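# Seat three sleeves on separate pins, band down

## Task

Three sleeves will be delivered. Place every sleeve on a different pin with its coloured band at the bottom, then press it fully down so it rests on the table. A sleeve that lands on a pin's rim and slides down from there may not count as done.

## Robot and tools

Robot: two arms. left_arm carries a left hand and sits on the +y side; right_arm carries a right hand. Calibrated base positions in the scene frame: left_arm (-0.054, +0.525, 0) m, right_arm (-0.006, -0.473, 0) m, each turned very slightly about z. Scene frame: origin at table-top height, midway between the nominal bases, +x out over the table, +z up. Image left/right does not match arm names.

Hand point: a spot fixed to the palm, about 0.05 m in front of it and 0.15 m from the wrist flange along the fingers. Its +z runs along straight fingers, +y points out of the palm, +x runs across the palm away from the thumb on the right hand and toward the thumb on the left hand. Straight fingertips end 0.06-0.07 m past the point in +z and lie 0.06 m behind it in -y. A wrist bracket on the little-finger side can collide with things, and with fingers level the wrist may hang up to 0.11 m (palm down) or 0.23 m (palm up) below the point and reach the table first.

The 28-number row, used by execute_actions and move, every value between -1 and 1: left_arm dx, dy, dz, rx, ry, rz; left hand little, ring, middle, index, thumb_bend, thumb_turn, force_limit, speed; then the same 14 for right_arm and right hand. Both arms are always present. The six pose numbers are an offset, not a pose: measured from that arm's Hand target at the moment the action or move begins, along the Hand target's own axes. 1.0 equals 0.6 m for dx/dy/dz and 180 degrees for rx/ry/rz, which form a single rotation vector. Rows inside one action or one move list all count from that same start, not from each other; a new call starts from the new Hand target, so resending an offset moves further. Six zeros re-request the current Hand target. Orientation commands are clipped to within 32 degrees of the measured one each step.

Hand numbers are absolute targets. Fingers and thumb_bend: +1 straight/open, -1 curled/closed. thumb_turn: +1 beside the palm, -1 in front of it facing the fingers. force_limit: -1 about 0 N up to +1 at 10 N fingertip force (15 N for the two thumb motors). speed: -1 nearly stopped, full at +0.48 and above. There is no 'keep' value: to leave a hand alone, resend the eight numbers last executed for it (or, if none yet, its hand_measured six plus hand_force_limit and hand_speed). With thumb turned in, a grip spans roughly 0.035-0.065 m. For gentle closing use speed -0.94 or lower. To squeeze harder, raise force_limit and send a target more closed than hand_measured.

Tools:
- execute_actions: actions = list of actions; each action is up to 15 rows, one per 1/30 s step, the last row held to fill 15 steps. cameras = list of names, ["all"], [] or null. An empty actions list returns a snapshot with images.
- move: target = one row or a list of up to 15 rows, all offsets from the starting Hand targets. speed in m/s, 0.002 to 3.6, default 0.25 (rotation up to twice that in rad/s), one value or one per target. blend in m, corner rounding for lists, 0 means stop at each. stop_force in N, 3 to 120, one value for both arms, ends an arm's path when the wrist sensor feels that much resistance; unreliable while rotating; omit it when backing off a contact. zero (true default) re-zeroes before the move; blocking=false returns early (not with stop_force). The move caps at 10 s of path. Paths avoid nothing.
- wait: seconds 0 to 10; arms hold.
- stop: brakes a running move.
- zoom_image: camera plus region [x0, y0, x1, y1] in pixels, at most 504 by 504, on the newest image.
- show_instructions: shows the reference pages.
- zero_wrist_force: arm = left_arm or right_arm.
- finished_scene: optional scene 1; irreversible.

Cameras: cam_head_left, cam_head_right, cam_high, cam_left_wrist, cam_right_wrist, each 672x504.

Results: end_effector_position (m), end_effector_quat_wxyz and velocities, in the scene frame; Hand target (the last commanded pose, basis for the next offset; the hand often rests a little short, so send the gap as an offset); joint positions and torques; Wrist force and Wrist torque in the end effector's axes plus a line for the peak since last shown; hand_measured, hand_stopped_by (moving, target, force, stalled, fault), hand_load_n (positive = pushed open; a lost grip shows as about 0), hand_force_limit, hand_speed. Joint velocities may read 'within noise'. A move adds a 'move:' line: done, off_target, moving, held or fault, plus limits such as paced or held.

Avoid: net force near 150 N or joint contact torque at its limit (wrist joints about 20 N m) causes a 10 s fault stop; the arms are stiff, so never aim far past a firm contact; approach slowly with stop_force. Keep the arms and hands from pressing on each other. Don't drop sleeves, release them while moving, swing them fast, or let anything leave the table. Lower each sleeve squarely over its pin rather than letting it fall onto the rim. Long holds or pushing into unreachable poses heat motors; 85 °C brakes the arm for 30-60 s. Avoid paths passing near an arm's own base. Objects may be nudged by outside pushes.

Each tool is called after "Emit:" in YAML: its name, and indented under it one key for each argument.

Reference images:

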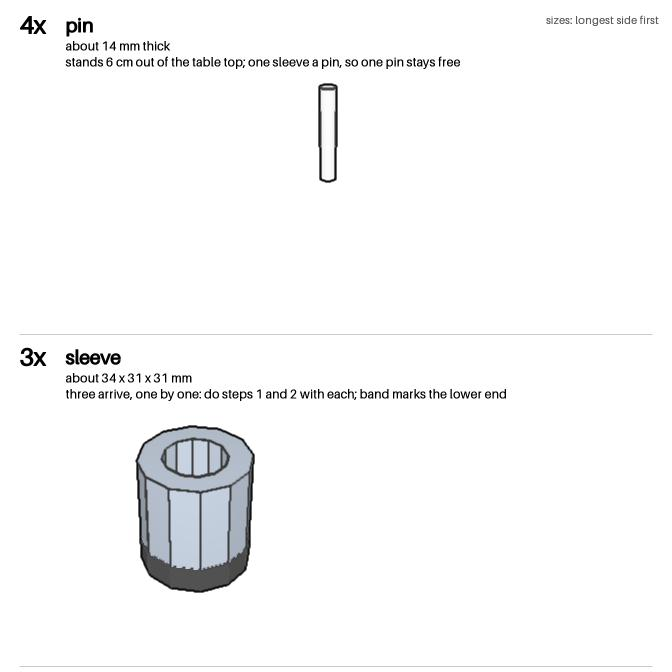

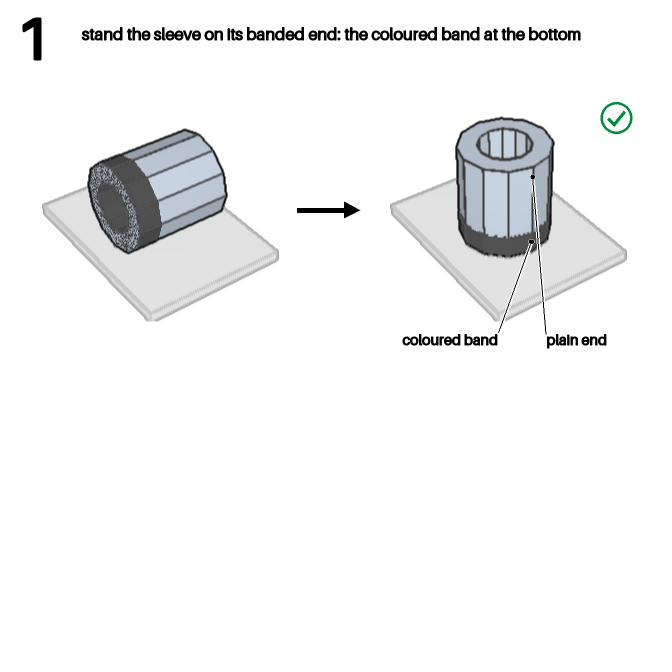

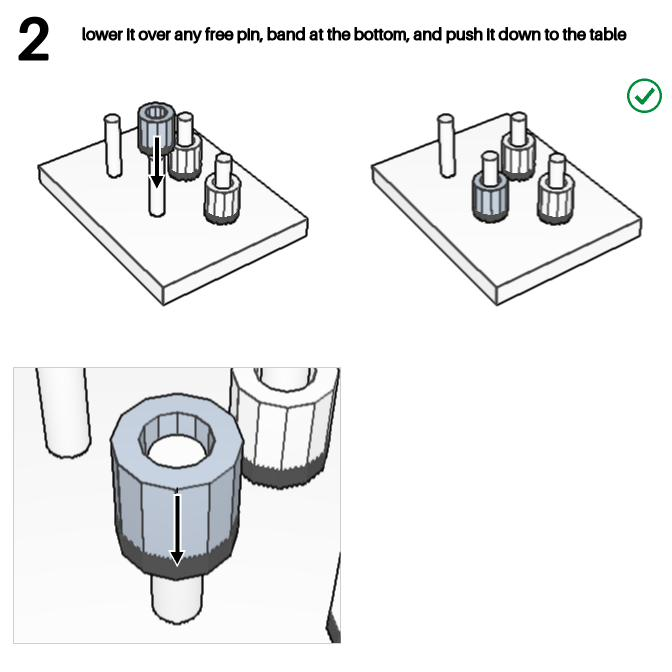

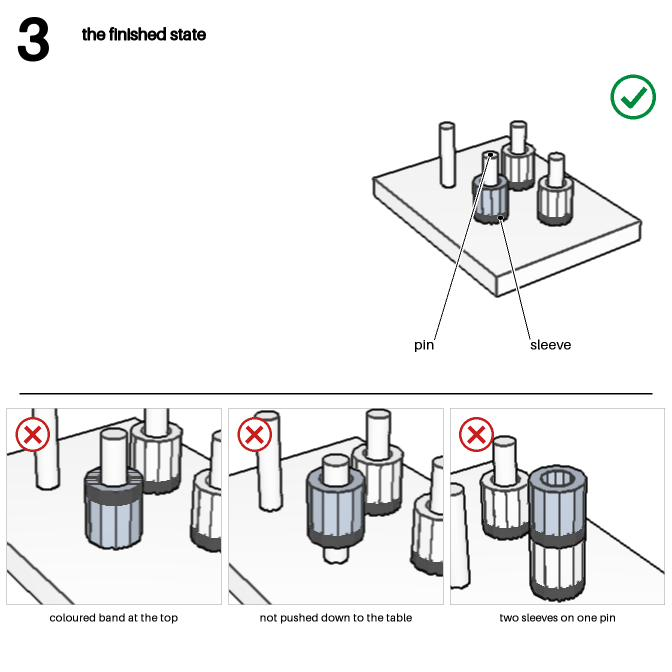

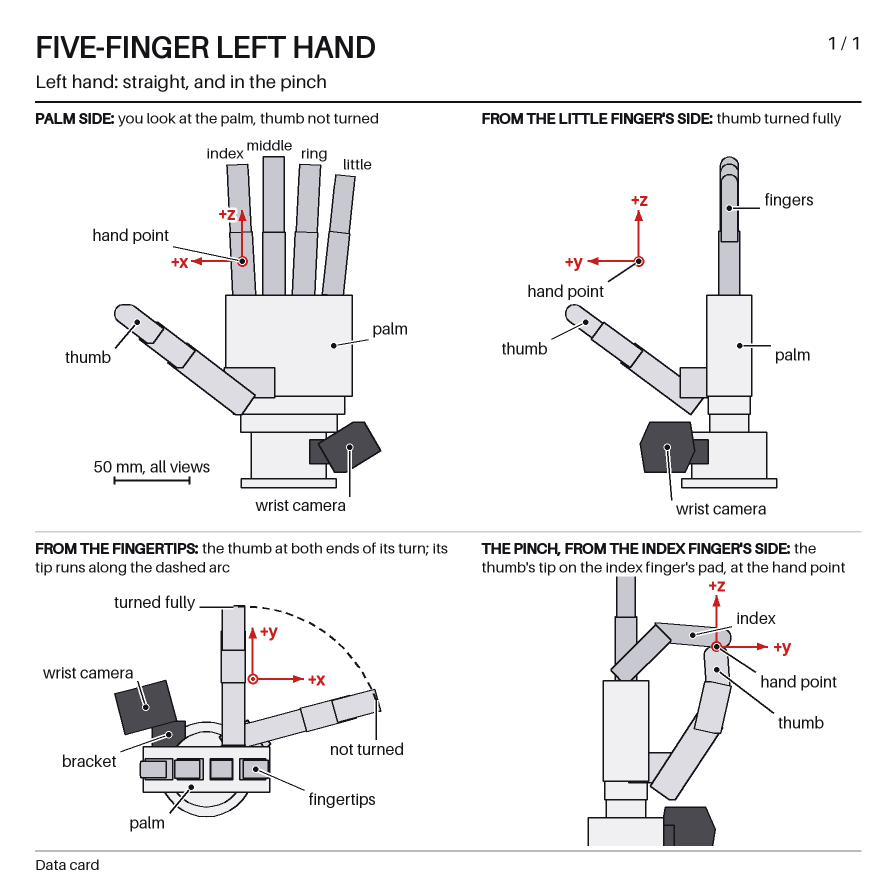

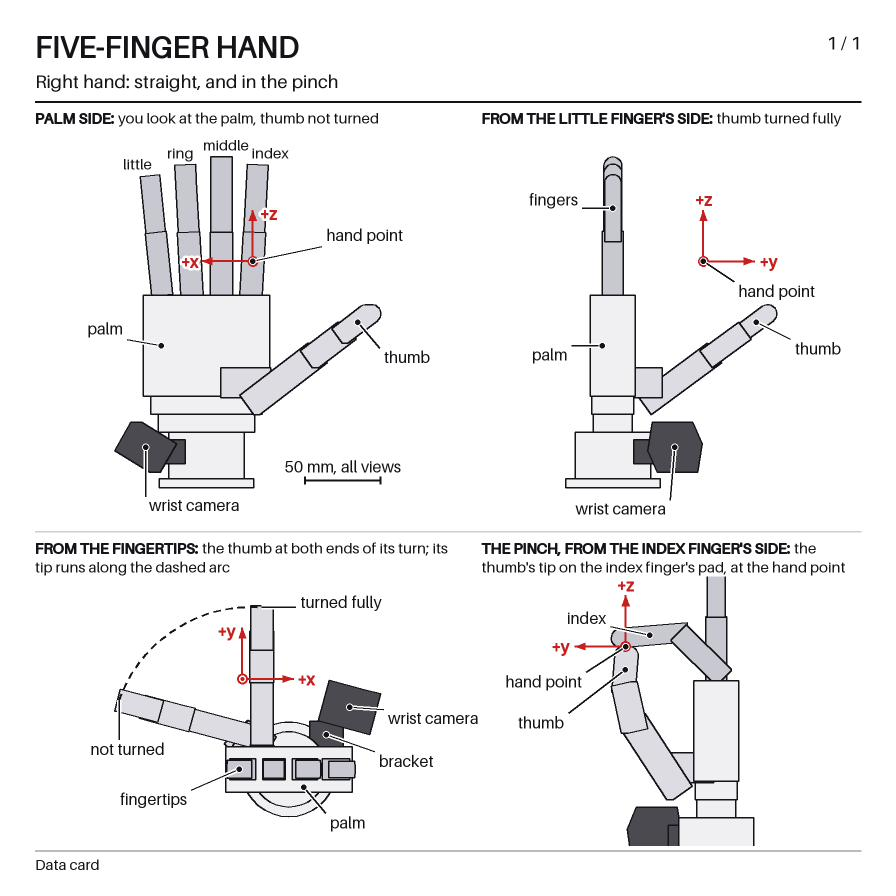

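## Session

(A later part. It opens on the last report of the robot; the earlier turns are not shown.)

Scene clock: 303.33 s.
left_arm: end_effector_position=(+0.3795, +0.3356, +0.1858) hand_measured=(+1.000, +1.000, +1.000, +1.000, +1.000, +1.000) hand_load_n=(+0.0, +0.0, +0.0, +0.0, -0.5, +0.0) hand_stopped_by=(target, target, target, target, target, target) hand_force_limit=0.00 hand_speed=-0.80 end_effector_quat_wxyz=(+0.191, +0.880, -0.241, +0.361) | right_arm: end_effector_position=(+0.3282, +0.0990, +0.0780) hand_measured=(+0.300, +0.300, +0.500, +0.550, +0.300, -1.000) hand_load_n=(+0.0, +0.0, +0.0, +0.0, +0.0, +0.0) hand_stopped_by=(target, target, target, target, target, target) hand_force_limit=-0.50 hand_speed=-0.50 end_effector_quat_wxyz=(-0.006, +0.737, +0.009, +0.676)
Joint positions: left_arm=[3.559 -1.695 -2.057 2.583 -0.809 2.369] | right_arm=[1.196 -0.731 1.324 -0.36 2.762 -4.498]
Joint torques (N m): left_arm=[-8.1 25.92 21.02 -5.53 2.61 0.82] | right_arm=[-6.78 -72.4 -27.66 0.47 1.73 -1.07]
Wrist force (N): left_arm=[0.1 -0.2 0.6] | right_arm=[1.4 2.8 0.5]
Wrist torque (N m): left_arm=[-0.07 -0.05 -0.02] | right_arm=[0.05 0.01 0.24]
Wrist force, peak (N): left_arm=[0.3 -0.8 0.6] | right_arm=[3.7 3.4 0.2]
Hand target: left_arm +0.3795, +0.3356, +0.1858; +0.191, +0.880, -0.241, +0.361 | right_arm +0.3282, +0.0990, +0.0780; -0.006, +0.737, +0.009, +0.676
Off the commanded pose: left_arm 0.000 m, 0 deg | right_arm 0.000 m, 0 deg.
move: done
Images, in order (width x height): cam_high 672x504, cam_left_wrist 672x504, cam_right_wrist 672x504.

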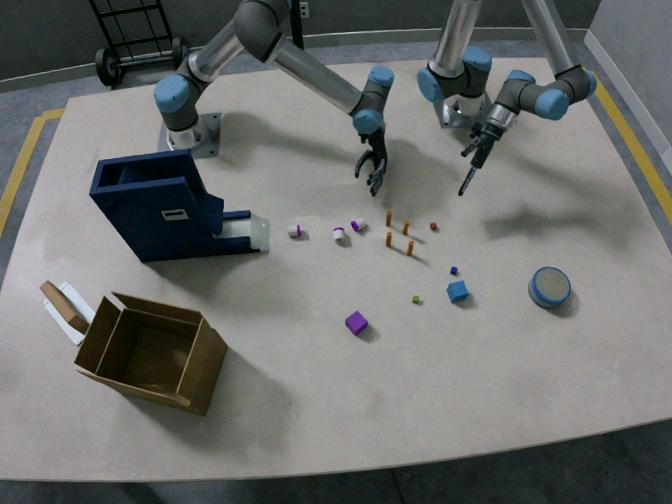

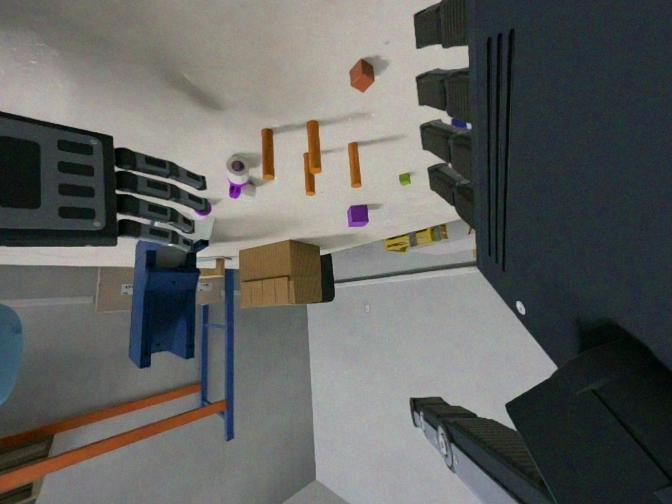

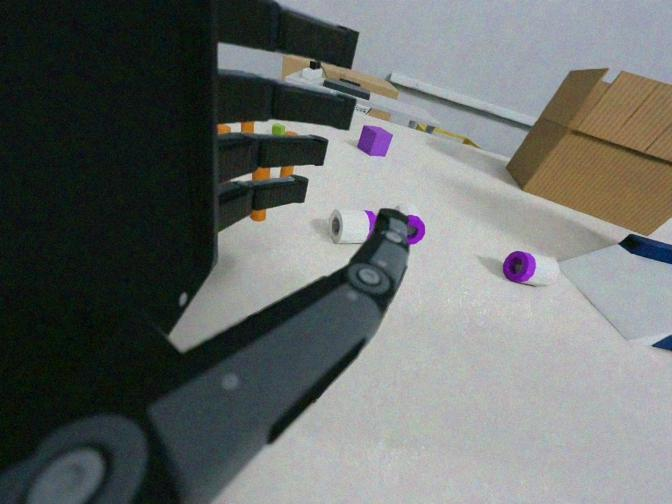

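Emit:
move:
  target: [0,0,0,0,0,0,1,1,1,1,1,1,0,-0.8,-0.0221,0.033,0.2098,0,0,0,0.3,0.3,0.5,0.5,0.3,-1,-0.5,-0.5]
  speed: 0.15
  cameras: ["cam_right_wrist", "cam_left_wrist", "cam_high"]

Emit:
zoom_image:
  camera: "cam_right_wrist"
  region: [220, 120, 460, 360]

Emit:
zoom_image:
  camera: "cam_left_wrist"
  region: [180, 90, 380, 250]

Emit:
zoom_image:
  camera: "cam_high"
  region: [280, 180, 420, 280]

Scene clock: 320.43 s.
left_arm: end_effector_position=(+0.3795, +0.3356, +0.1858) hand_measured=(+1.000, +1.000, +1.000, +1.000, +1.000, +1.000) hand_load_n=(+0.0, +0.0, +0.0, +0.0, -0.5, +0.0) hand_stopped_by=(target, target, target, target, target, target) hand_force_limit=0.00 hand_speed=-0.80 end_effector_quat_wxyz=(+0.191, +0.880, -0.241, +0.361) | right_arm: end_effector_position=(+0.4528, +0.0818, +0.0540) hand_measured=(+0.300, +0.300, +0.500, +0.500, +0.300, -1.000) hand_load_n=(+0.0, +0.0, +0.0, +0.0, +0.0, +0.0) hand_stopped_by=(target, target, target, target, target, target) hand_force_limit=-0.50 hand_speed=-0.50 end_effector_quat_wxyz=(-0.006, +0.737, +0.009, +0.676)
Joint positions: left_arm=[3.559 -1.695 -2.057 2.583 -0.809 2.369] | right_arm=[1.004 -0.689 1.31 -0.461 2.573 -4.58]
Joint torques (N m): left_arm=[-8.23 26.27 20.04 -5.54 2.67 0.92] | right_arm=[-5.7 -74.2 -10.62 1.72 0.45 1.19]
Wrist force (N): left_arm=[0.4 -0.2 0.5] | right_arm=[1.2 2.5 0.7]
Wrist torque (N m): left_arm=[-0.07 -0.10 0.00] | right_arm=[-0.02 0.02 0.39]
Wrist force, peak (N): left_arm=[0.2 -0.7 0.6] | right_arm=[1.8 4.0 -0.6]
Hand target: left_arm +0.3795, +0.3356, +0.1858; +0.191, +0.880, -0.241, +0.361 | right_arm +0.4529, +0.0818, +0.0541; -0.006, +0.737, +0.009, +0.676
Off the commanded pose: left_arm 0.000 m, 0 deg | right_arm 0.000 m, 0 deg.
move: done
Images, in order (width x height): cam_high 672x504, cam_left_wrist 672x504, cam_right_wrist 672x504.

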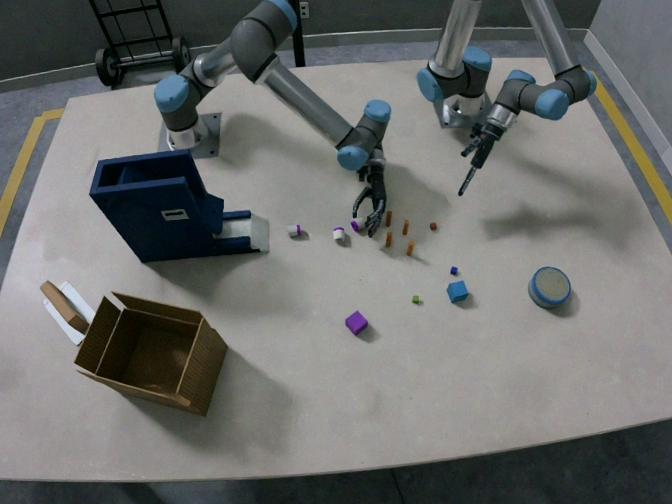

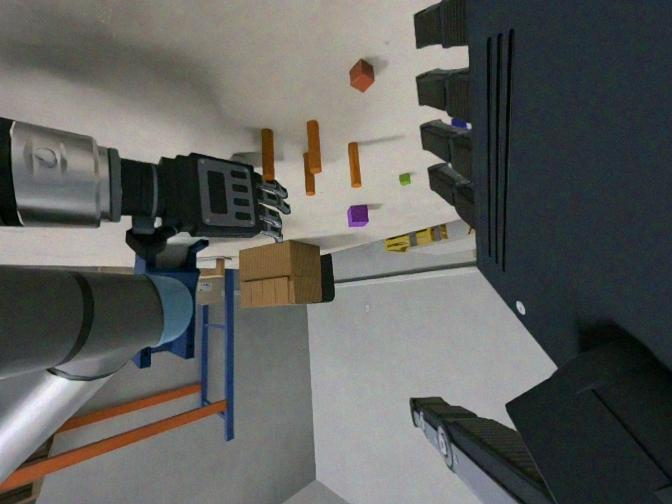

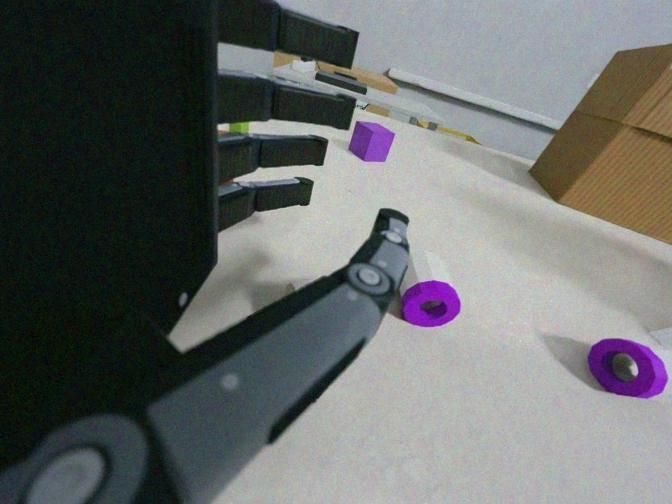

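Scaled by 2.100 from the camera's 672x504 image, which has a finer 960x720 frame.

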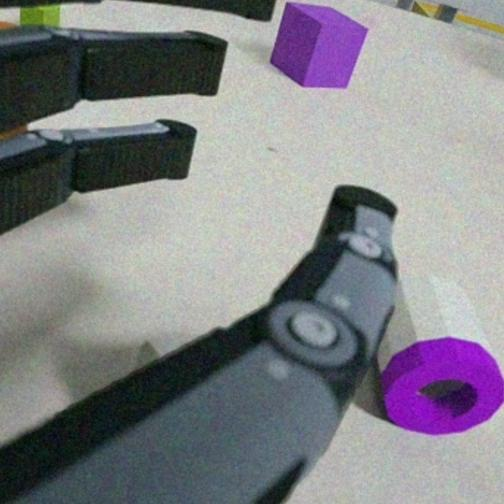

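Scaled by 2.520 from the camera's 672x504 image, which has a finer 960x720 frame.

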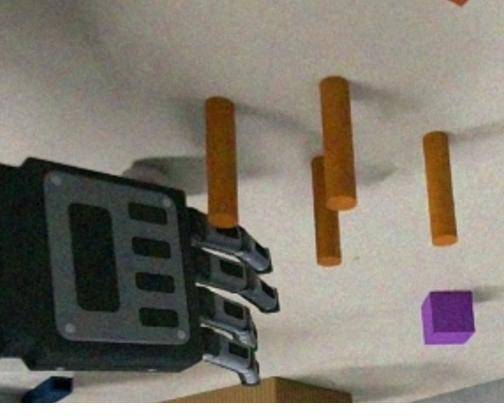

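Scaled by 3.600 from the camera's 672x504 image, which has a finer 960x720 frame.

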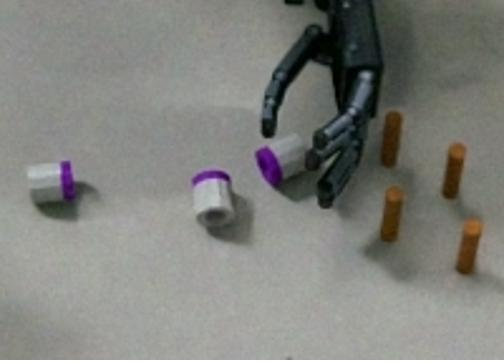

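Emit:
move:
  target: [0,0,0,0,0,0,1,1,1,1,1,1,0,-0.8,-0.0248,-0.005,-0.0146,0,0,0,0.3,0.3,0.5,0.5,0.3,-1,-0.5,-0.5]
  speed: 0.06
  cameras: ["cam_right_wrist", "cam_high"]

Emit:
zoom_image:
  camera: "cam_right_wrist"
  region: [220, 120, 460, 360]

Scene clock: 327.13 s.
left_arm: end_effector_position=(+0.3795, +0.3356, +0.1858) hand_measured=(+1.000, +1.000, +1.000, +1.000, +1.000, +1.000) hand_load_n=(+0.0, +0.0, +0.0, +0.0, +0.0, +0.0) hand_stopped_by=(target, target, target, target, target, target) hand_force_limit=0.00 hand_speed=-0.80 end_effector_quat_wxyz=(+0.191, +0.880, -0.241, +0.361) | right_arm: end_effector_position=(+0.4427, +0.0845, +0.0398) hand_measured=(+0.300, +0.300, +0.500, +0.500, +0.300, -1.000) hand_load_n=(+0.0, +0.0, +0.0, +0.0, -0.5, +0.0) hand_stopped_by=(target, target, target, target, target, target) hand_force_limit=-0.50 hand_speed=-0.50 end_effector_quat_wxyz=(-0.006, +0.737, +0.009, +0.676)
Joint positions: left_arm=[3.559 -1.695 -2.057 2.583 -0.809 2.369] | right_arm=[1.02 -0.669 1.314 -0.481 2.589 -4.575]
Joint torques (N m): left_arm=[-8.12 26.71 20.29 -5.52 2.6 0.96] | right_arm=[-6.48 -74.67 -15.9 1.41 -0.87 -0.7]
Wrist force (N): left_arm=[0.2 -0.3 0.5] | right_arm=[1.0 2.4 0.7]
Wrist torque (N m): left_arm=[-0.09 -0.06 -0.01] | right_arm=[-0.03 0.05 0.38]
Wrist force, peak (N): left_arm=[0.3 -0.7 0.7] | right_arm=[2.1 2.8 1.0]
Hand target: left_arm +0.3795, +0.3356, +0.1858; +0.191, +0.880, -0.241, +0.361 | right_arm +0.4428, +0.0845, +0.0400; -0.006, +0.737, +0.009, +0.676
Off the commanded pose: left_arm 0.000 m, 0 deg | right_arm 0.000 m, 0 deg.
move: done
Images, in order (width x height): cam_high 672x504, cam_right_wrist 672x504.

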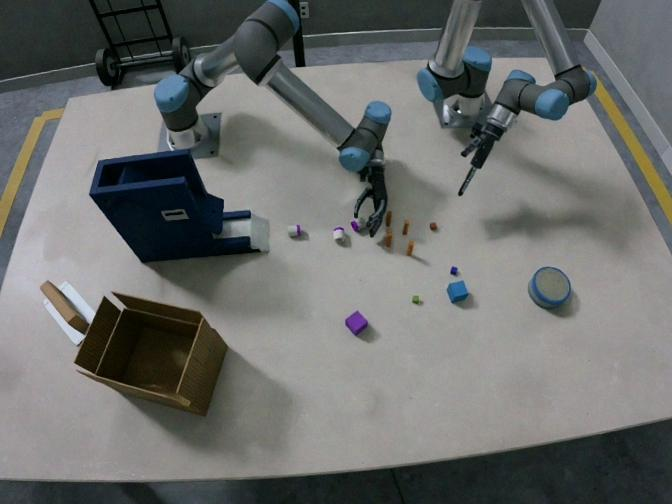

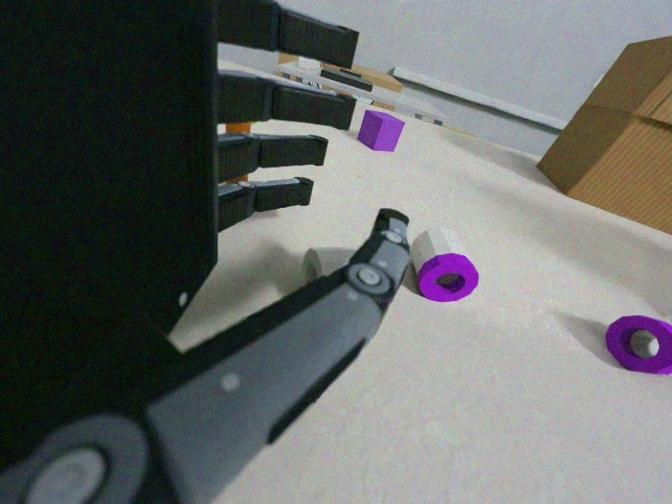

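Scaled by 2.100 from the camera's 672x504 image, which has a finer 960x720 frame.

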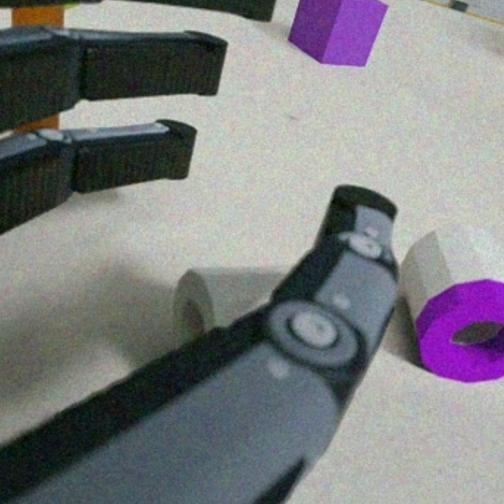

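Emit:
move:
  target: [0,0,0,0,0,0,1,1,1,1,1,1,0,-0.8,-0.0349,0,0.013,0,0,0,0.3,0.3,0.5,0.4,0.3,-1,-0.5,-0.5]
  speed: 0.025
  stop_force: 4
  cameras: ["cam_right_wrist", "cam_high"]

Emit:
zoom_image:
  camera: "cam_right_wrist"
  region: [220, 120, 460, 360]

Scene clock: 332.83 s.
left_arm: end_effector_position=(+0.3795, +0.3356, +0.1858) hand_measured=(+1.000, +1.000, +1.000, +1.000, +1.000, +1.000) hand_load_n=(+0.0, +0.0, +0.0, +0.0, +0.0, +0.0) hand_stopped_by=(target, target, target, target, target, target) hand_force_limit=0.00 hand_speed=-0.80 end_effector_quat_wxyz=(+0.191, +0.880, -0.241, +0.361) | right_arm: end_effector_position=(+0.4467, +0.0846, +0.0260) hand_measured=(+0.300, +0.300, +0.500, +0.400, +0.300, -1.000) hand_load_n=(+0.5, +0.0, +0.0, +0.0, +0.5, -1.0) hand_stopped_by=(target, target, target, target, target, target) hand_force_limit=-0.50 hand_speed=-0.50 end_effector_quat_wxyz=(-0.006, +0.737, +0.009, +0.676)
Joint positions: left_arm=[3.559 -1.695 -2.057 2.583 -0.809 2.369] | right_arm=[1.014 -0.646 1.311 -0.502 2.584 -4.577]
Joint torques (N m): left_arm=[-7.93 26.68 20.01 -5.48 2.65 0.94] | right_arm=[7.54 -72.98 -8.97 -1.42 1.8 1.22]
Wrist force (N): left_arm=[0.4 -0.5 0.4] | right_arm=[2.8 2.9 0.6]
Wrist torque (N m): left_arm=[-0.10 -0.10 0.01] | right_arm=[0.02 0.02 0.38]
Wrist force, peak (N): left_arm=[0.2 -0.5 0.9] | right_arm=[8.3 2.1 -1.5]
Hand target: left_arm +0.3795, +0.3356, +0.1858; +0.191, +0.880, -0.241, +0.361 | right_arm +0.4467, +0.0846, +0.0260; -0.006, +0.737, +0.009, +0.676 (not the last commanded pose)
Off the commanded pose: left_arm 0.000 m, 0 deg | right_arm 0.008 m, 0 deg.
move: contact (right_arm)
Images, in order (width x height): cam_high 672x504, cam_right_wrist 672x504.

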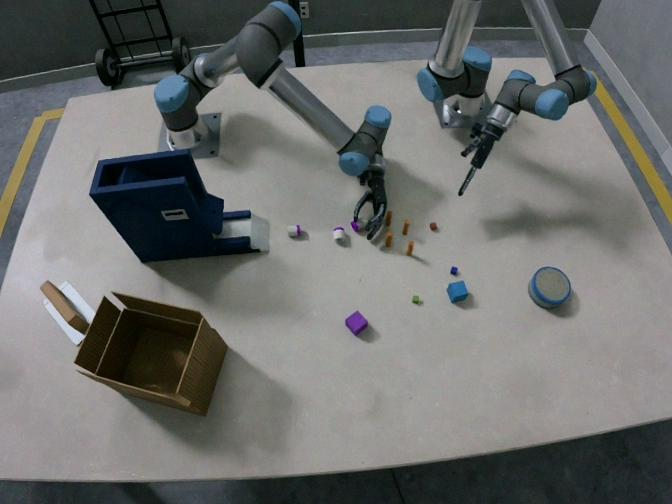

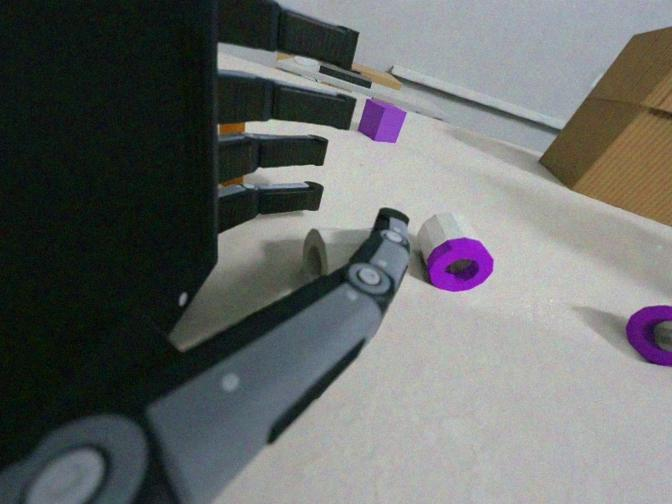

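Scaled by 2.100 from the camera's 672x504 image, which has a finer 960x720 frame.

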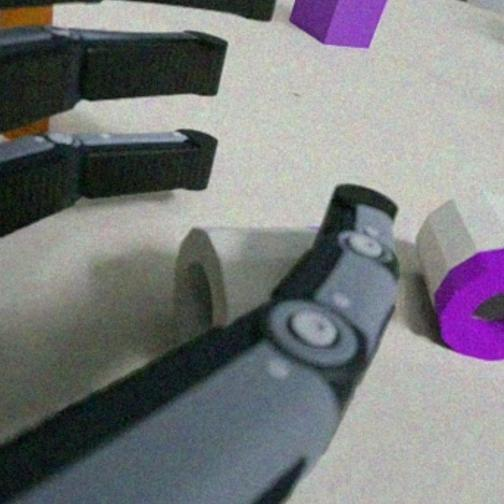

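Emit:
move:
  target: [0,0,0,0,0,0,1,1,1,1,1,1,0,-0.8,0.0133,0,-0.0117,0,0,0,0.3,0.3,0.5,0.4,0.3,-1,-0.5,-0.5]
  speed: 0.08

Emit:
move:
  target: [0,0,0,0,0,0,1,1,1,1,1,1,0,-0.8,-0.0289,0,0.0026,0,0,0,0.3,0.3,0.5,0.4,0.3,-1,-0.5,-0.5]
  speed: 0.025
  stop_force: 4
  cameras: ["cam_right_wrist", "cam_high"]

Emit:
zoom_image:
  camera: "cam_right_wrist"
  region: [220, 120, 460, 360]

Scene clock: 340.03 s.
left_arm: end_effector_position=(+0.3795, +0.3356, +0.1858) hand_measured=(+1.000, +1.000, +1.000, +1.000, +1.000, +1.000) hand_load_n=(+0.0, +0.0, +0.5, +0.0, +0.0, +0.0) hand_stopped_by=(target, target, target, target, target, target) hand_force_limit=0.00 hand_speed=-0.80 end_effector_quat_wxyz=(+0.191, +0.880, -0.241, +0.361) | right_arm: end_effector_position=(+0.4402, +0.0845, +0.0347) hand_measured=(+0.300, +0.300, +0.500, +0.400, +0.300, -1.000) hand_load_n=(+0.0, +0.0, +0.0, +0.0, +0.0, +0.0) hand_stopped_by=(target, target, target, target, target, target) hand_force_limit=-0.50 hand_speed=-0.50 end_effector_quat_wxyz=(-0.006, +0.737, +0.009, +0.676)
Joint positions: left_arm=[3.559 -1.695 -2.057 2.583 -0.809 2.369] | right_arm=[1.023 -0.663 1.318 -0.49 2.592 -4.574]
Joint torques (N m): left_arm=[-7.41 26.72 19.19 -5.6 2.64 0.95] | right_arm=[-5.22 -49.54 -18.57 -1.07 1.04 0.68]
Wrist force (N): left_arm=[0.4 -0.3 0.5] | right_arm=[1.4 2.5 0.6]
Wrist torque (N m): left_arm=[-0.09 -0.10 0.01] | right_arm=[-0.01 0.01 0.40]
Wrist force, peak (N): left_arm=[0.5 -0.4 0.7] | right_arm=[3.1 3.0 0.7]
Hand target: left_arm +0.3795, +0.3356, +0.1858; +0.191, +0.880, -0.241, +0.361 | right_arm +0.4404, +0.0845, +0.0346; -0.006, +0.737, +0.009, +0.676
Off the commanded pose: left_arm 0.000 m, 0 deg | right_arm 0.000 m, 0 deg.
move: done

Scene clock: 341.87 s.
left_arm: end_effector_position=(+0.3795, +0.3356, +0.1858) hand_measured=(+1.000, +1.000, +1.000, +1.000, +1.000, +1.000) hand_load_n=(+0.0, +0.0, +0.0, +0.0, +0.0, +0.0) hand_stopped_by=(target, target, target, target, target, target) hand_force_limit=0.00 hand_speed=-0.80 end_effector_quat_wxyz=(+0.191, +0.880, -0.241, +0.361) | right_arm: end_effector_position=(+0.4404, +0.0844, +0.0216) hand_measured=(+0.300, +0.300, +0.500, +0.400, +0.300, -1.000) hand_load_n=(+0.0, +0.0, +0.0, +0.0, +1.0, -3.0) hand_stopped_by=(target, target, target, target, target, target) hand_force_limit=-0.50 hand_speed=-0.50 end_effector_quat_wxyz=(-0.006, +0.737, +0.009, +0.676)
Joint positions: left_arm=[3.559 -1.695 -2.057 2.583 -0.809 2.369] | right_arm=[1.023 -0.643 1.319 -0.511 2.592 -4.574]
Joint torques (N m): left_arm=[-6.91 27.17 19.26 -5.52 2.68 0.95] | right_arm=[-4.7 -72.06 -27.25 -2.17 -0.53 -0.16]
Wrist force (N): left_arm=[0.3 -0.7 0.5] | right_arm=[4.6 2.9 -0.5]
Wrist torque (N m): left_arm=[-0.14 -0.09 0.02] | right_arm=[-0.02 0.01 0.35]
Wrist force, peak (N): left_arm=[0.3 -0.7 0.5] | right_arm=[9.9 2.5 -2.4]
Hand target: left_arm +0.3795, +0.3356, +0.1858; +0.191, +0.880, -0.241, +0.361 | right_arm +0.4404, +0.0844, +0.0216; -0.006, +0.737, +0.009, +0.676 (not the last commanded pose)
Off the commanded pose: left_arm 0.000 m, 0 deg | right_arm 0.004 m, 0 deg.
move: contact (right_arm)
Images, in order (width x height): cam_high 672x504, cam_right_wrist 672x504.

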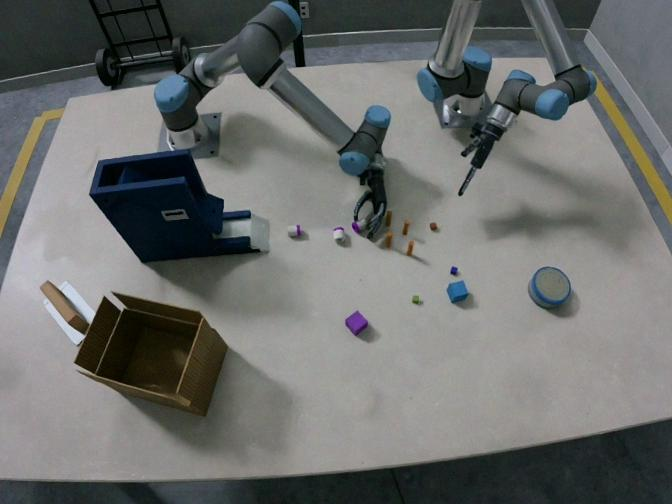

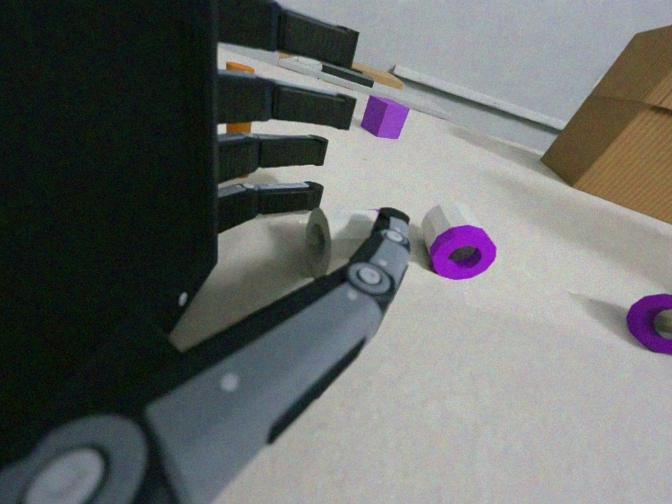

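Scaled by 2.100 from the camera's 672x504 image, which has a finer 960x720 frame.

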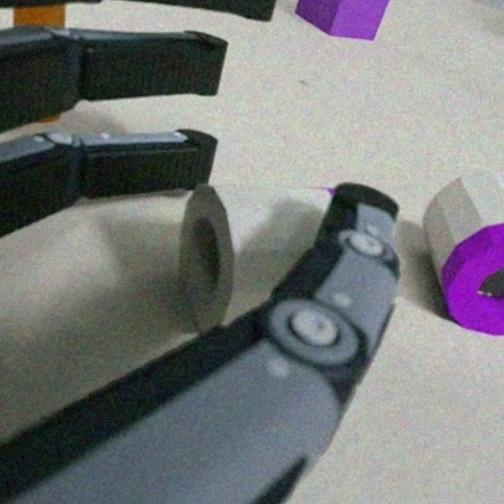

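Emit:
move:
  target: [0,0,0,0,0,0,1,1,1,1,1,1,0,-0.8,0.02,0.01,-0.025,0,0,0,0.3,0.3,0.5,0.6,0.0,-1,-0.5,-0.5]
  speed: 0.06

Emit:
move:
  target: [0,0,0,0,0,0,1,1,1,1,1,1,0,-0.8,-0.0282,0,0.0025,0,0,0,0.3,0.3,0.5,0.6,0.0,-1,-0.5,-0.5]
  speed: 0.025
  stop_force: 4
  cameras: ["cam_right_wrist", "cam_high"]

Emit:
zoom_image:
  camera: "cam_right_wrist"
  region: [220, 120, 460, 360]

Scene clock: 364.33 s.
left_arm: end_effector_position=(+0.3795, +0.3356, +0.1858) hand_measured=(+1.000, +1.000, +1.000, +1.000, +1.000, +1.000) hand_load_n=(+0.0, +0.0, +0.0, +0.0, +0.0, +0.0) hand_stopped_by=(target, target, target, target, target, target) hand_force_limit=0.00 hand_speed=-0.80 end_effector_quat_wxyz=(+0.191, +0.880, -0.241, +0.361) | right_arm: end_effector_position=(+0.4265, +0.0781, +0.0349) hand_measured=(+0.300, +0.300, +0.500, +0.600, +0.000, -1.000) hand_load_n=(+0.0, +0.0, +0.0, +0.0, +0.0, +0.5) hand_stopped_by=(target, target, target, target, target, target) hand_force_limit=-0.50 hand_speed=-0.50 end_effector_quat_wxyz=(-0.006, +0.737, +0.009, +0.676) end_effector_velocity=(+0.002, +0.000, -0.002) end_effector_angular_velocity=(+0.000, +0.001, -0.001)
Joint positions: left_arm=[3.559 -1.695 -2.057 2.583 -0.809 2.369] | right_arm=[1.037 -0.682 1.357 -0.506 2.606 -4.569]
Joint velocities: left_arm=[within noise] | right_arm=[-0.002 0.005 -0.004 0 -0.001 0]
Joint torques (N m): left_arm=[-6.68 26.7 18.92 -5.6 2.64 0.79] | right_arm=[-6.33 -47.39 -30.81 -0.34 -0.89 0.35]
Wrist force (N): left_arm=[0.1 -0.4 0.5] | right_arm=[1.4 2.4 0.5]
Wrist torque (N m): left_arm=[-0.09 -0.05 -0.01] | right_arm=[0.00 0.00 0.24]
Wrist force, peak (N): left_arm=[0.4 -0.8 0.6] | right_arm=[5.3 3.0 -0.6]
Hand target: left_arm +0.3795, +0.3356, +0.1858; +0.191, +0.880, -0.241, +0.361 | right_arm +0.4266, +0.0782, +0.0348; -0.006, +0.737, +0.009, +0.676
Off the commanded pose: left_arm 0.000 m, 0 deg | right_arm 0.000 m, 0 deg.
move: done

Scene clock: 366.07 s.
left_arm: end_effector_position=(+0.3795, +0.3356, +0.1858) hand_measured=(+1.000, +1.000, +1.000, +1.000, +1.000, +1.000) hand_load_n=(+0.0, +0.0, +0.0, +0.0, +0.0, +0.0) hand_stopped_by=(target, target, target, target, target, target) hand_force_limit=0.00 hand_speed=-0.80 end_effector_quat_wxyz=(+0.191, +0.880, -0.241, +0.361) | right_arm: end_effector_position=(+0.4267, +0.0781, +0.0178) hand_measured=(+0.300, +0.300, +0.500, +0.600, +0.000, -1.000) hand_load_n=(+0.0, +0.0, +0.0, +0.0, +0.0, +0.0) hand_stopped_by=(target, target, target, target, target, target) hand_force_limit=-0.50 hand_speed=-0.50 end_effector_quat_wxyz=(-0.006, +0.737, +0.009, +0.676)
Joint positions: left_arm=[3.559 -1.695 -2.057 2.583 -0.809 2.369] | right_arm=[1.037 -0.656 1.359 -0.534 2.606 -4.569]
Joint torques (N m): left_arm=[-6.58 27.77 18.74 -5.45 2.69 0.95] | right_arm=[-6.85 -73.23 -13.78 1.59 -1.35 -0.77]
Wrist force (N): left_arm=[0.4 -0.4 0.5] | right_arm=[1.5 2.5 0.5]
Wrist torque (N m): left_arm=[-0.10 -0.09 0.00] | right_arm=[0.00 0.01 0.24]
Wrist force, peak (N): left_arm=[0.4 -0.5 0.6] | right_arm=[3.8 2.5 0.0]
Hand target: left_arm +0.3795, +0.3356, +0.1858; +0.191, +0.880, -0.241, +0.361 | right_arm +0.4267, +0.0781, +0.0178; -0.006, +0.737, +0.009, +0.676
Off the commanded pose: left_arm 0.000 m, 0 deg | right_arm 0.000 m, 0 deg.
move: done
Images, in order (width x height): cam_high 672x504, cam_right_wrist 672x504.

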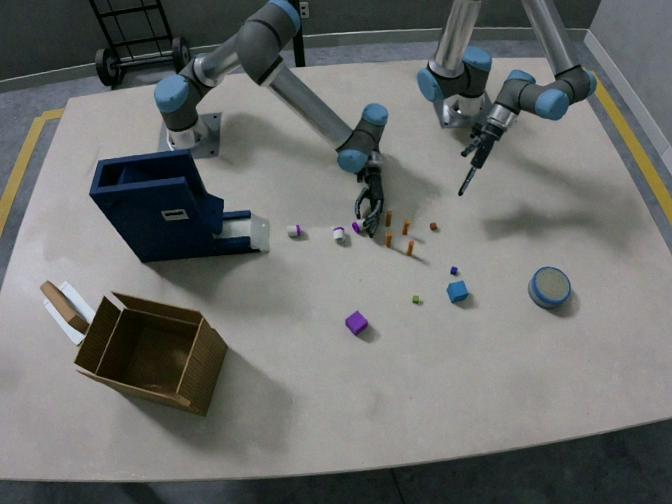

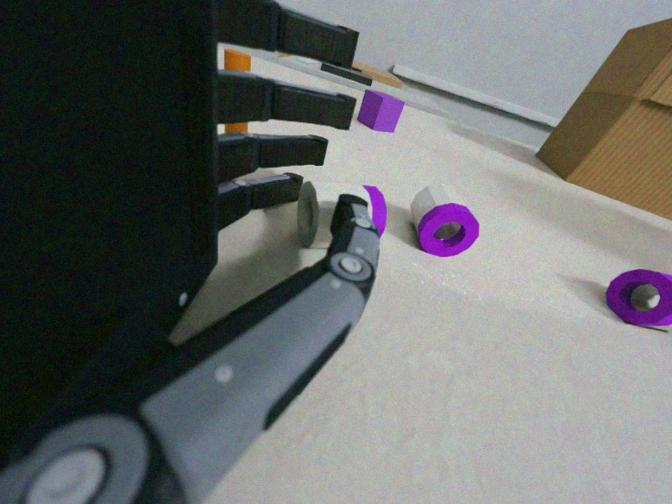

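Scaled by 2.100 from the camera's 672x504 image, which has a finer 960x720 frame.

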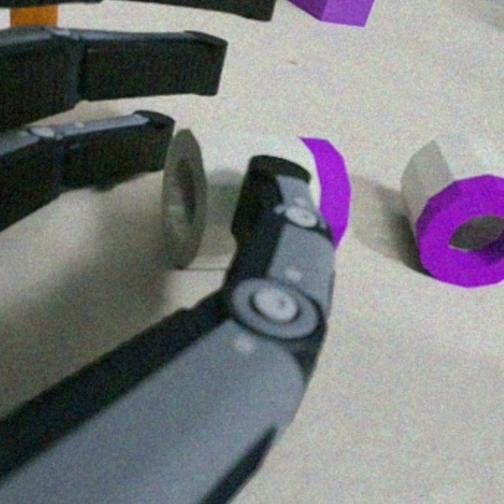

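Emit:
execute_actions:
  actions:
    - [[0,0,0,0,0,0,1,1,1,1,1,1,0,-0.8,0,0,0,0,0,0,0.3,0.3,0.5,-0.2,0.0,-1,-0.55,-0.85]]
    - [[0,0,0,0,0,0,1,1,1,1,1,1,0,-0.8,0,0,0,0,0,0,0.3,0.3,0.5,-0.2,0.0,-1,-0.55,-0.85]]
    - [[0,0,0,0,0,0,1,1,1,1,1,1,0,-0.8,0,0,0,0,0,0,0.3,0.3,0.5,-0.2,0.0,-1,-0.55,-0.85]]
    - [[0,0,0,0,0,0,1,1,1,1,1,1,0,-0.8,0,0,0,0,0,0,0.3,0.3,0.5,-0.2,0.0,-1,-0.55,-0.85]]
  cameras: ["cam_right_wrist", "cam_high"]

Emit:
zoom_image:
  camera: "cam_right_wrist"
  region: [220, 120, 460, 360]

Scene clock: 376.67 s.
left_arm: end_effector_position=(+0.3795, +0.3356, +0.1858) hand_measured=(+1.000, +1.000, +1.000, +1.000, +1.000, +1.000) hand_load_n=(+0.0, +0.0, +0.0, +0.0, +0.0, -0.5) hand_stopped_by=(target, target, target, target, target, target) hand_force_limit=0.00 hand_speed=-0.80 end_effector_quat_wxyz=(+0.191, +0.880, -0.241, +0.361) | right_arm: end_effector_position=(+0.4267, +0.0781, +0.0178) hand_measured=(+0.300, +0.300, +0.500, +0.268, +0.000, -1.000) hand_load_n=(+0.0, +0.5, -0.5, +3.0, +3.0, -0.5) hand_stopped_by=(target, target, target, force, target, target) hand_force_limit=-0.55 hand_speed=-0.85 end_effector_quat_wxyz=(-0.006, +0.737, +0.009, +0.676)
Joint positions: left_arm=[3.559 -1.695 -2.057 2.583 -0.809 2.369] | right_arm=[1.037 -0.656 1.359 -0.534 2.606 -4.569]
Joint torques (N m): left_arm=[-6.56 27.82 17.81 -5.47 2.69 0.95] | right_arm=[-1.08 -73.19 -25.31 -0.54 -0.04 1.34]
Wrist force (N): left_arm=[0.4 -0.3 0.5] | right_arm=[1.5 2.5 0.5]
Wrist torque (N m): left_arm=[-0.07 -0.10 0.01] | right_arm=[0.00 -0.02 0.25]
Wrist force, peak (N): left_arm=[0.3 -0.7 0.7] | right_arm=[1.7 2.9 0.5]
Hand target: left_arm +0.3795, +0.3356, +0.1858; +0.191, +0.880, -0.241, +0.361 | right_arm +0.4267, +0.0781, +0.0178; -0.006, +0.737, +0.009, +0.676
Off the commanded pose: left_arm 0.000 m, 0 deg | right_arm 0.000 m, 0 deg.
Images, in order (width x height): cam_high 672x504, cam_right_wrist 672x504.

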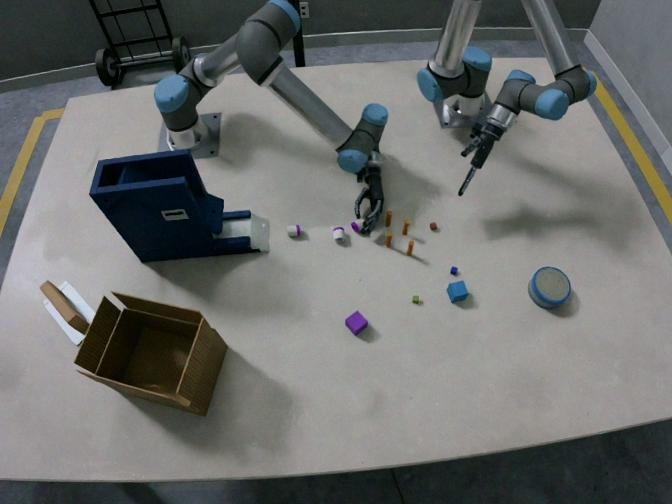

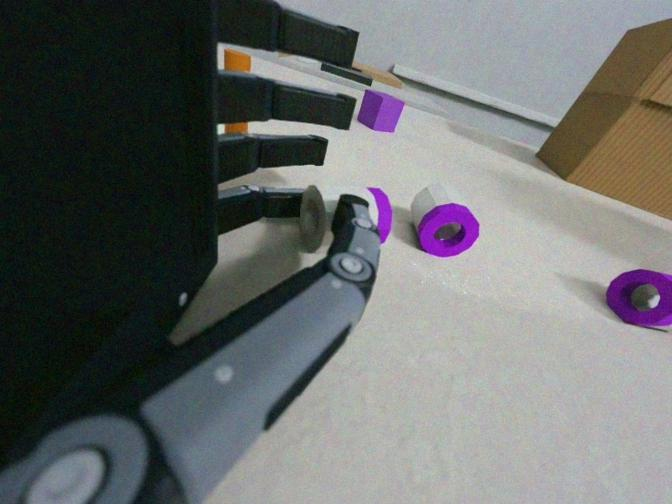

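Scaled by 2.100 from the camera's 672x504 image, which has a finer 960x720 frame.

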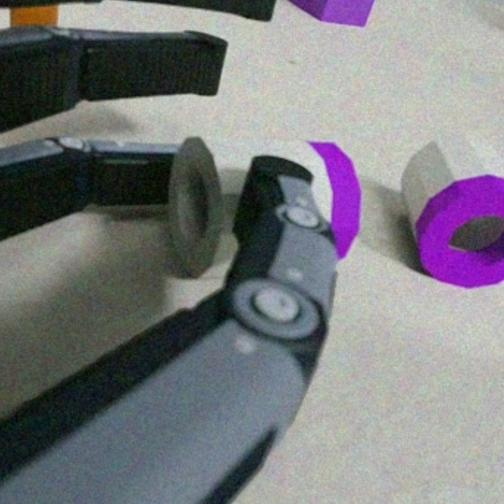

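Emit:
move:
  target: [0,0,0,0,0,0,1,1,1,1,1,1,0,-0.8,0.0498,0,-0.0043,0,0,0,0.3,0.3,0.5,-0.2,0.0,-1,-0.55,-0.85]
  speed: 0.05
  cameras: ["cam_right_wrist", "cam_left_wrist"]

Emit:
zoom_image:
  camera: "cam_right_wrist"
  region: [220, 120, 460, 360]

Scene clock: 389.27 s.
left_arm: end_effector_position=(+0.3795, +0.3356, +0.1858) hand_measured=(+1.000, +1.000, +1.000, +1.000, +1.000, +1.000) hand_load_n=(+0.0, +0.0, +0.0, +0.0, +0.0, +0.0) hand_stopped_by=(target, target, target, target, target, target) hand_force_limit=0.00 hand_speed=-0.80 end_effector_quat_wxyz=(+0.191, +0.880, -0.241, +0.361) | right_arm: end_effector_position=(+0.4267, +0.0782, +0.0480) hand_measured=(+0.300, +0.300, +0.500, +0.268, +0.000, -1.000) hand_load_n=(+0.0, +0.0, +0.0, +0.0, +0.0, +0.0) hand_stopped_by=(target, target, target, force, target, target) hand_force_limit=-0.55 hand_speed=-0.85 end_effector_quat_wxyz=(-0.006, +0.737, +0.009, +0.676)
Joint positions: left_arm=[3.559 -1.695 -2.057 2.583 -0.809 2.369] | right_arm=[1.037 -0.701 1.354 -0.484 2.606 -4.569]
Joint torques (N m): left_arm=[-6.51 28.54 17.44 -5.56 2.64 0.91] | right_arm=[5.51 -48.95 -23.09 -2.9 1.88 1.25]
Wrist force (N): left_arm=[0.2 -0.6 0.5] | right_arm=[1.2 2.5 0.7]
Wrist torque (N m): left_arm=[-0.13 -0.06 0.00] | right_arm=[0.00 0.03 0.23]
Wrist force, peak (N): left_arm=[0.3 -0.4 0.9] | right_arm=[2.1 2.7 0.4]
Hand target: left_arm +0.3795, +0.3356, +0.1858; +0.191, +0.880, -0.241, +0.361 | right_arm +0.4267, +0.0782, +0.0478; -0.006, +0.737, +0.009, +0.676
Off the commanded pose: left_arm 0.000 m, 0 deg | right_arm 0.000 m, 0 deg.
move: done
Images, in order (width x height): cam_left_wrist 672x504, cam_right_wrist 672x504.

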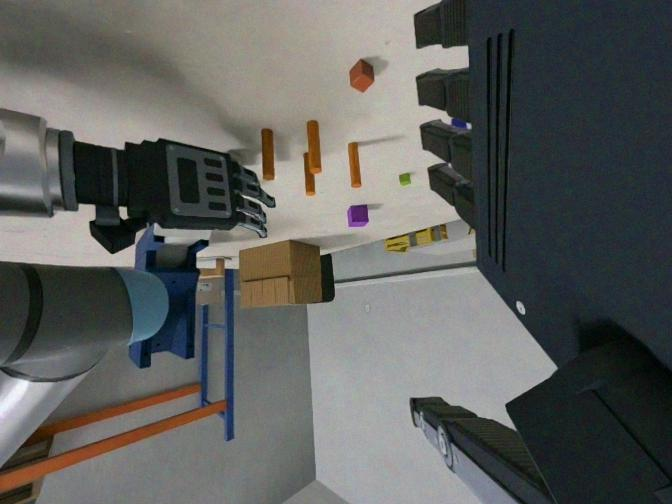

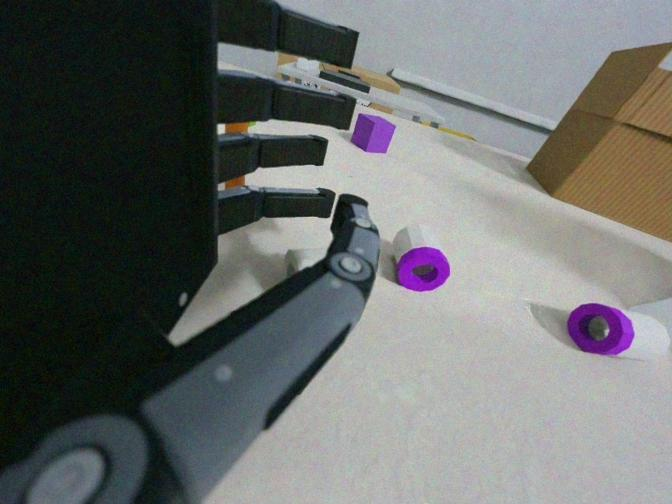

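Scaled by 2.100 from the camera's 672x504 image, which has a finer 960x720 frame.

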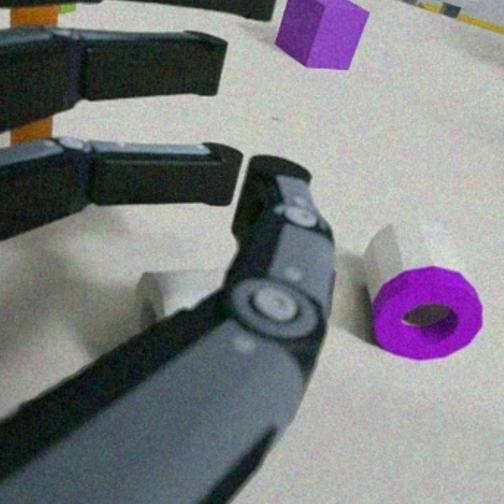

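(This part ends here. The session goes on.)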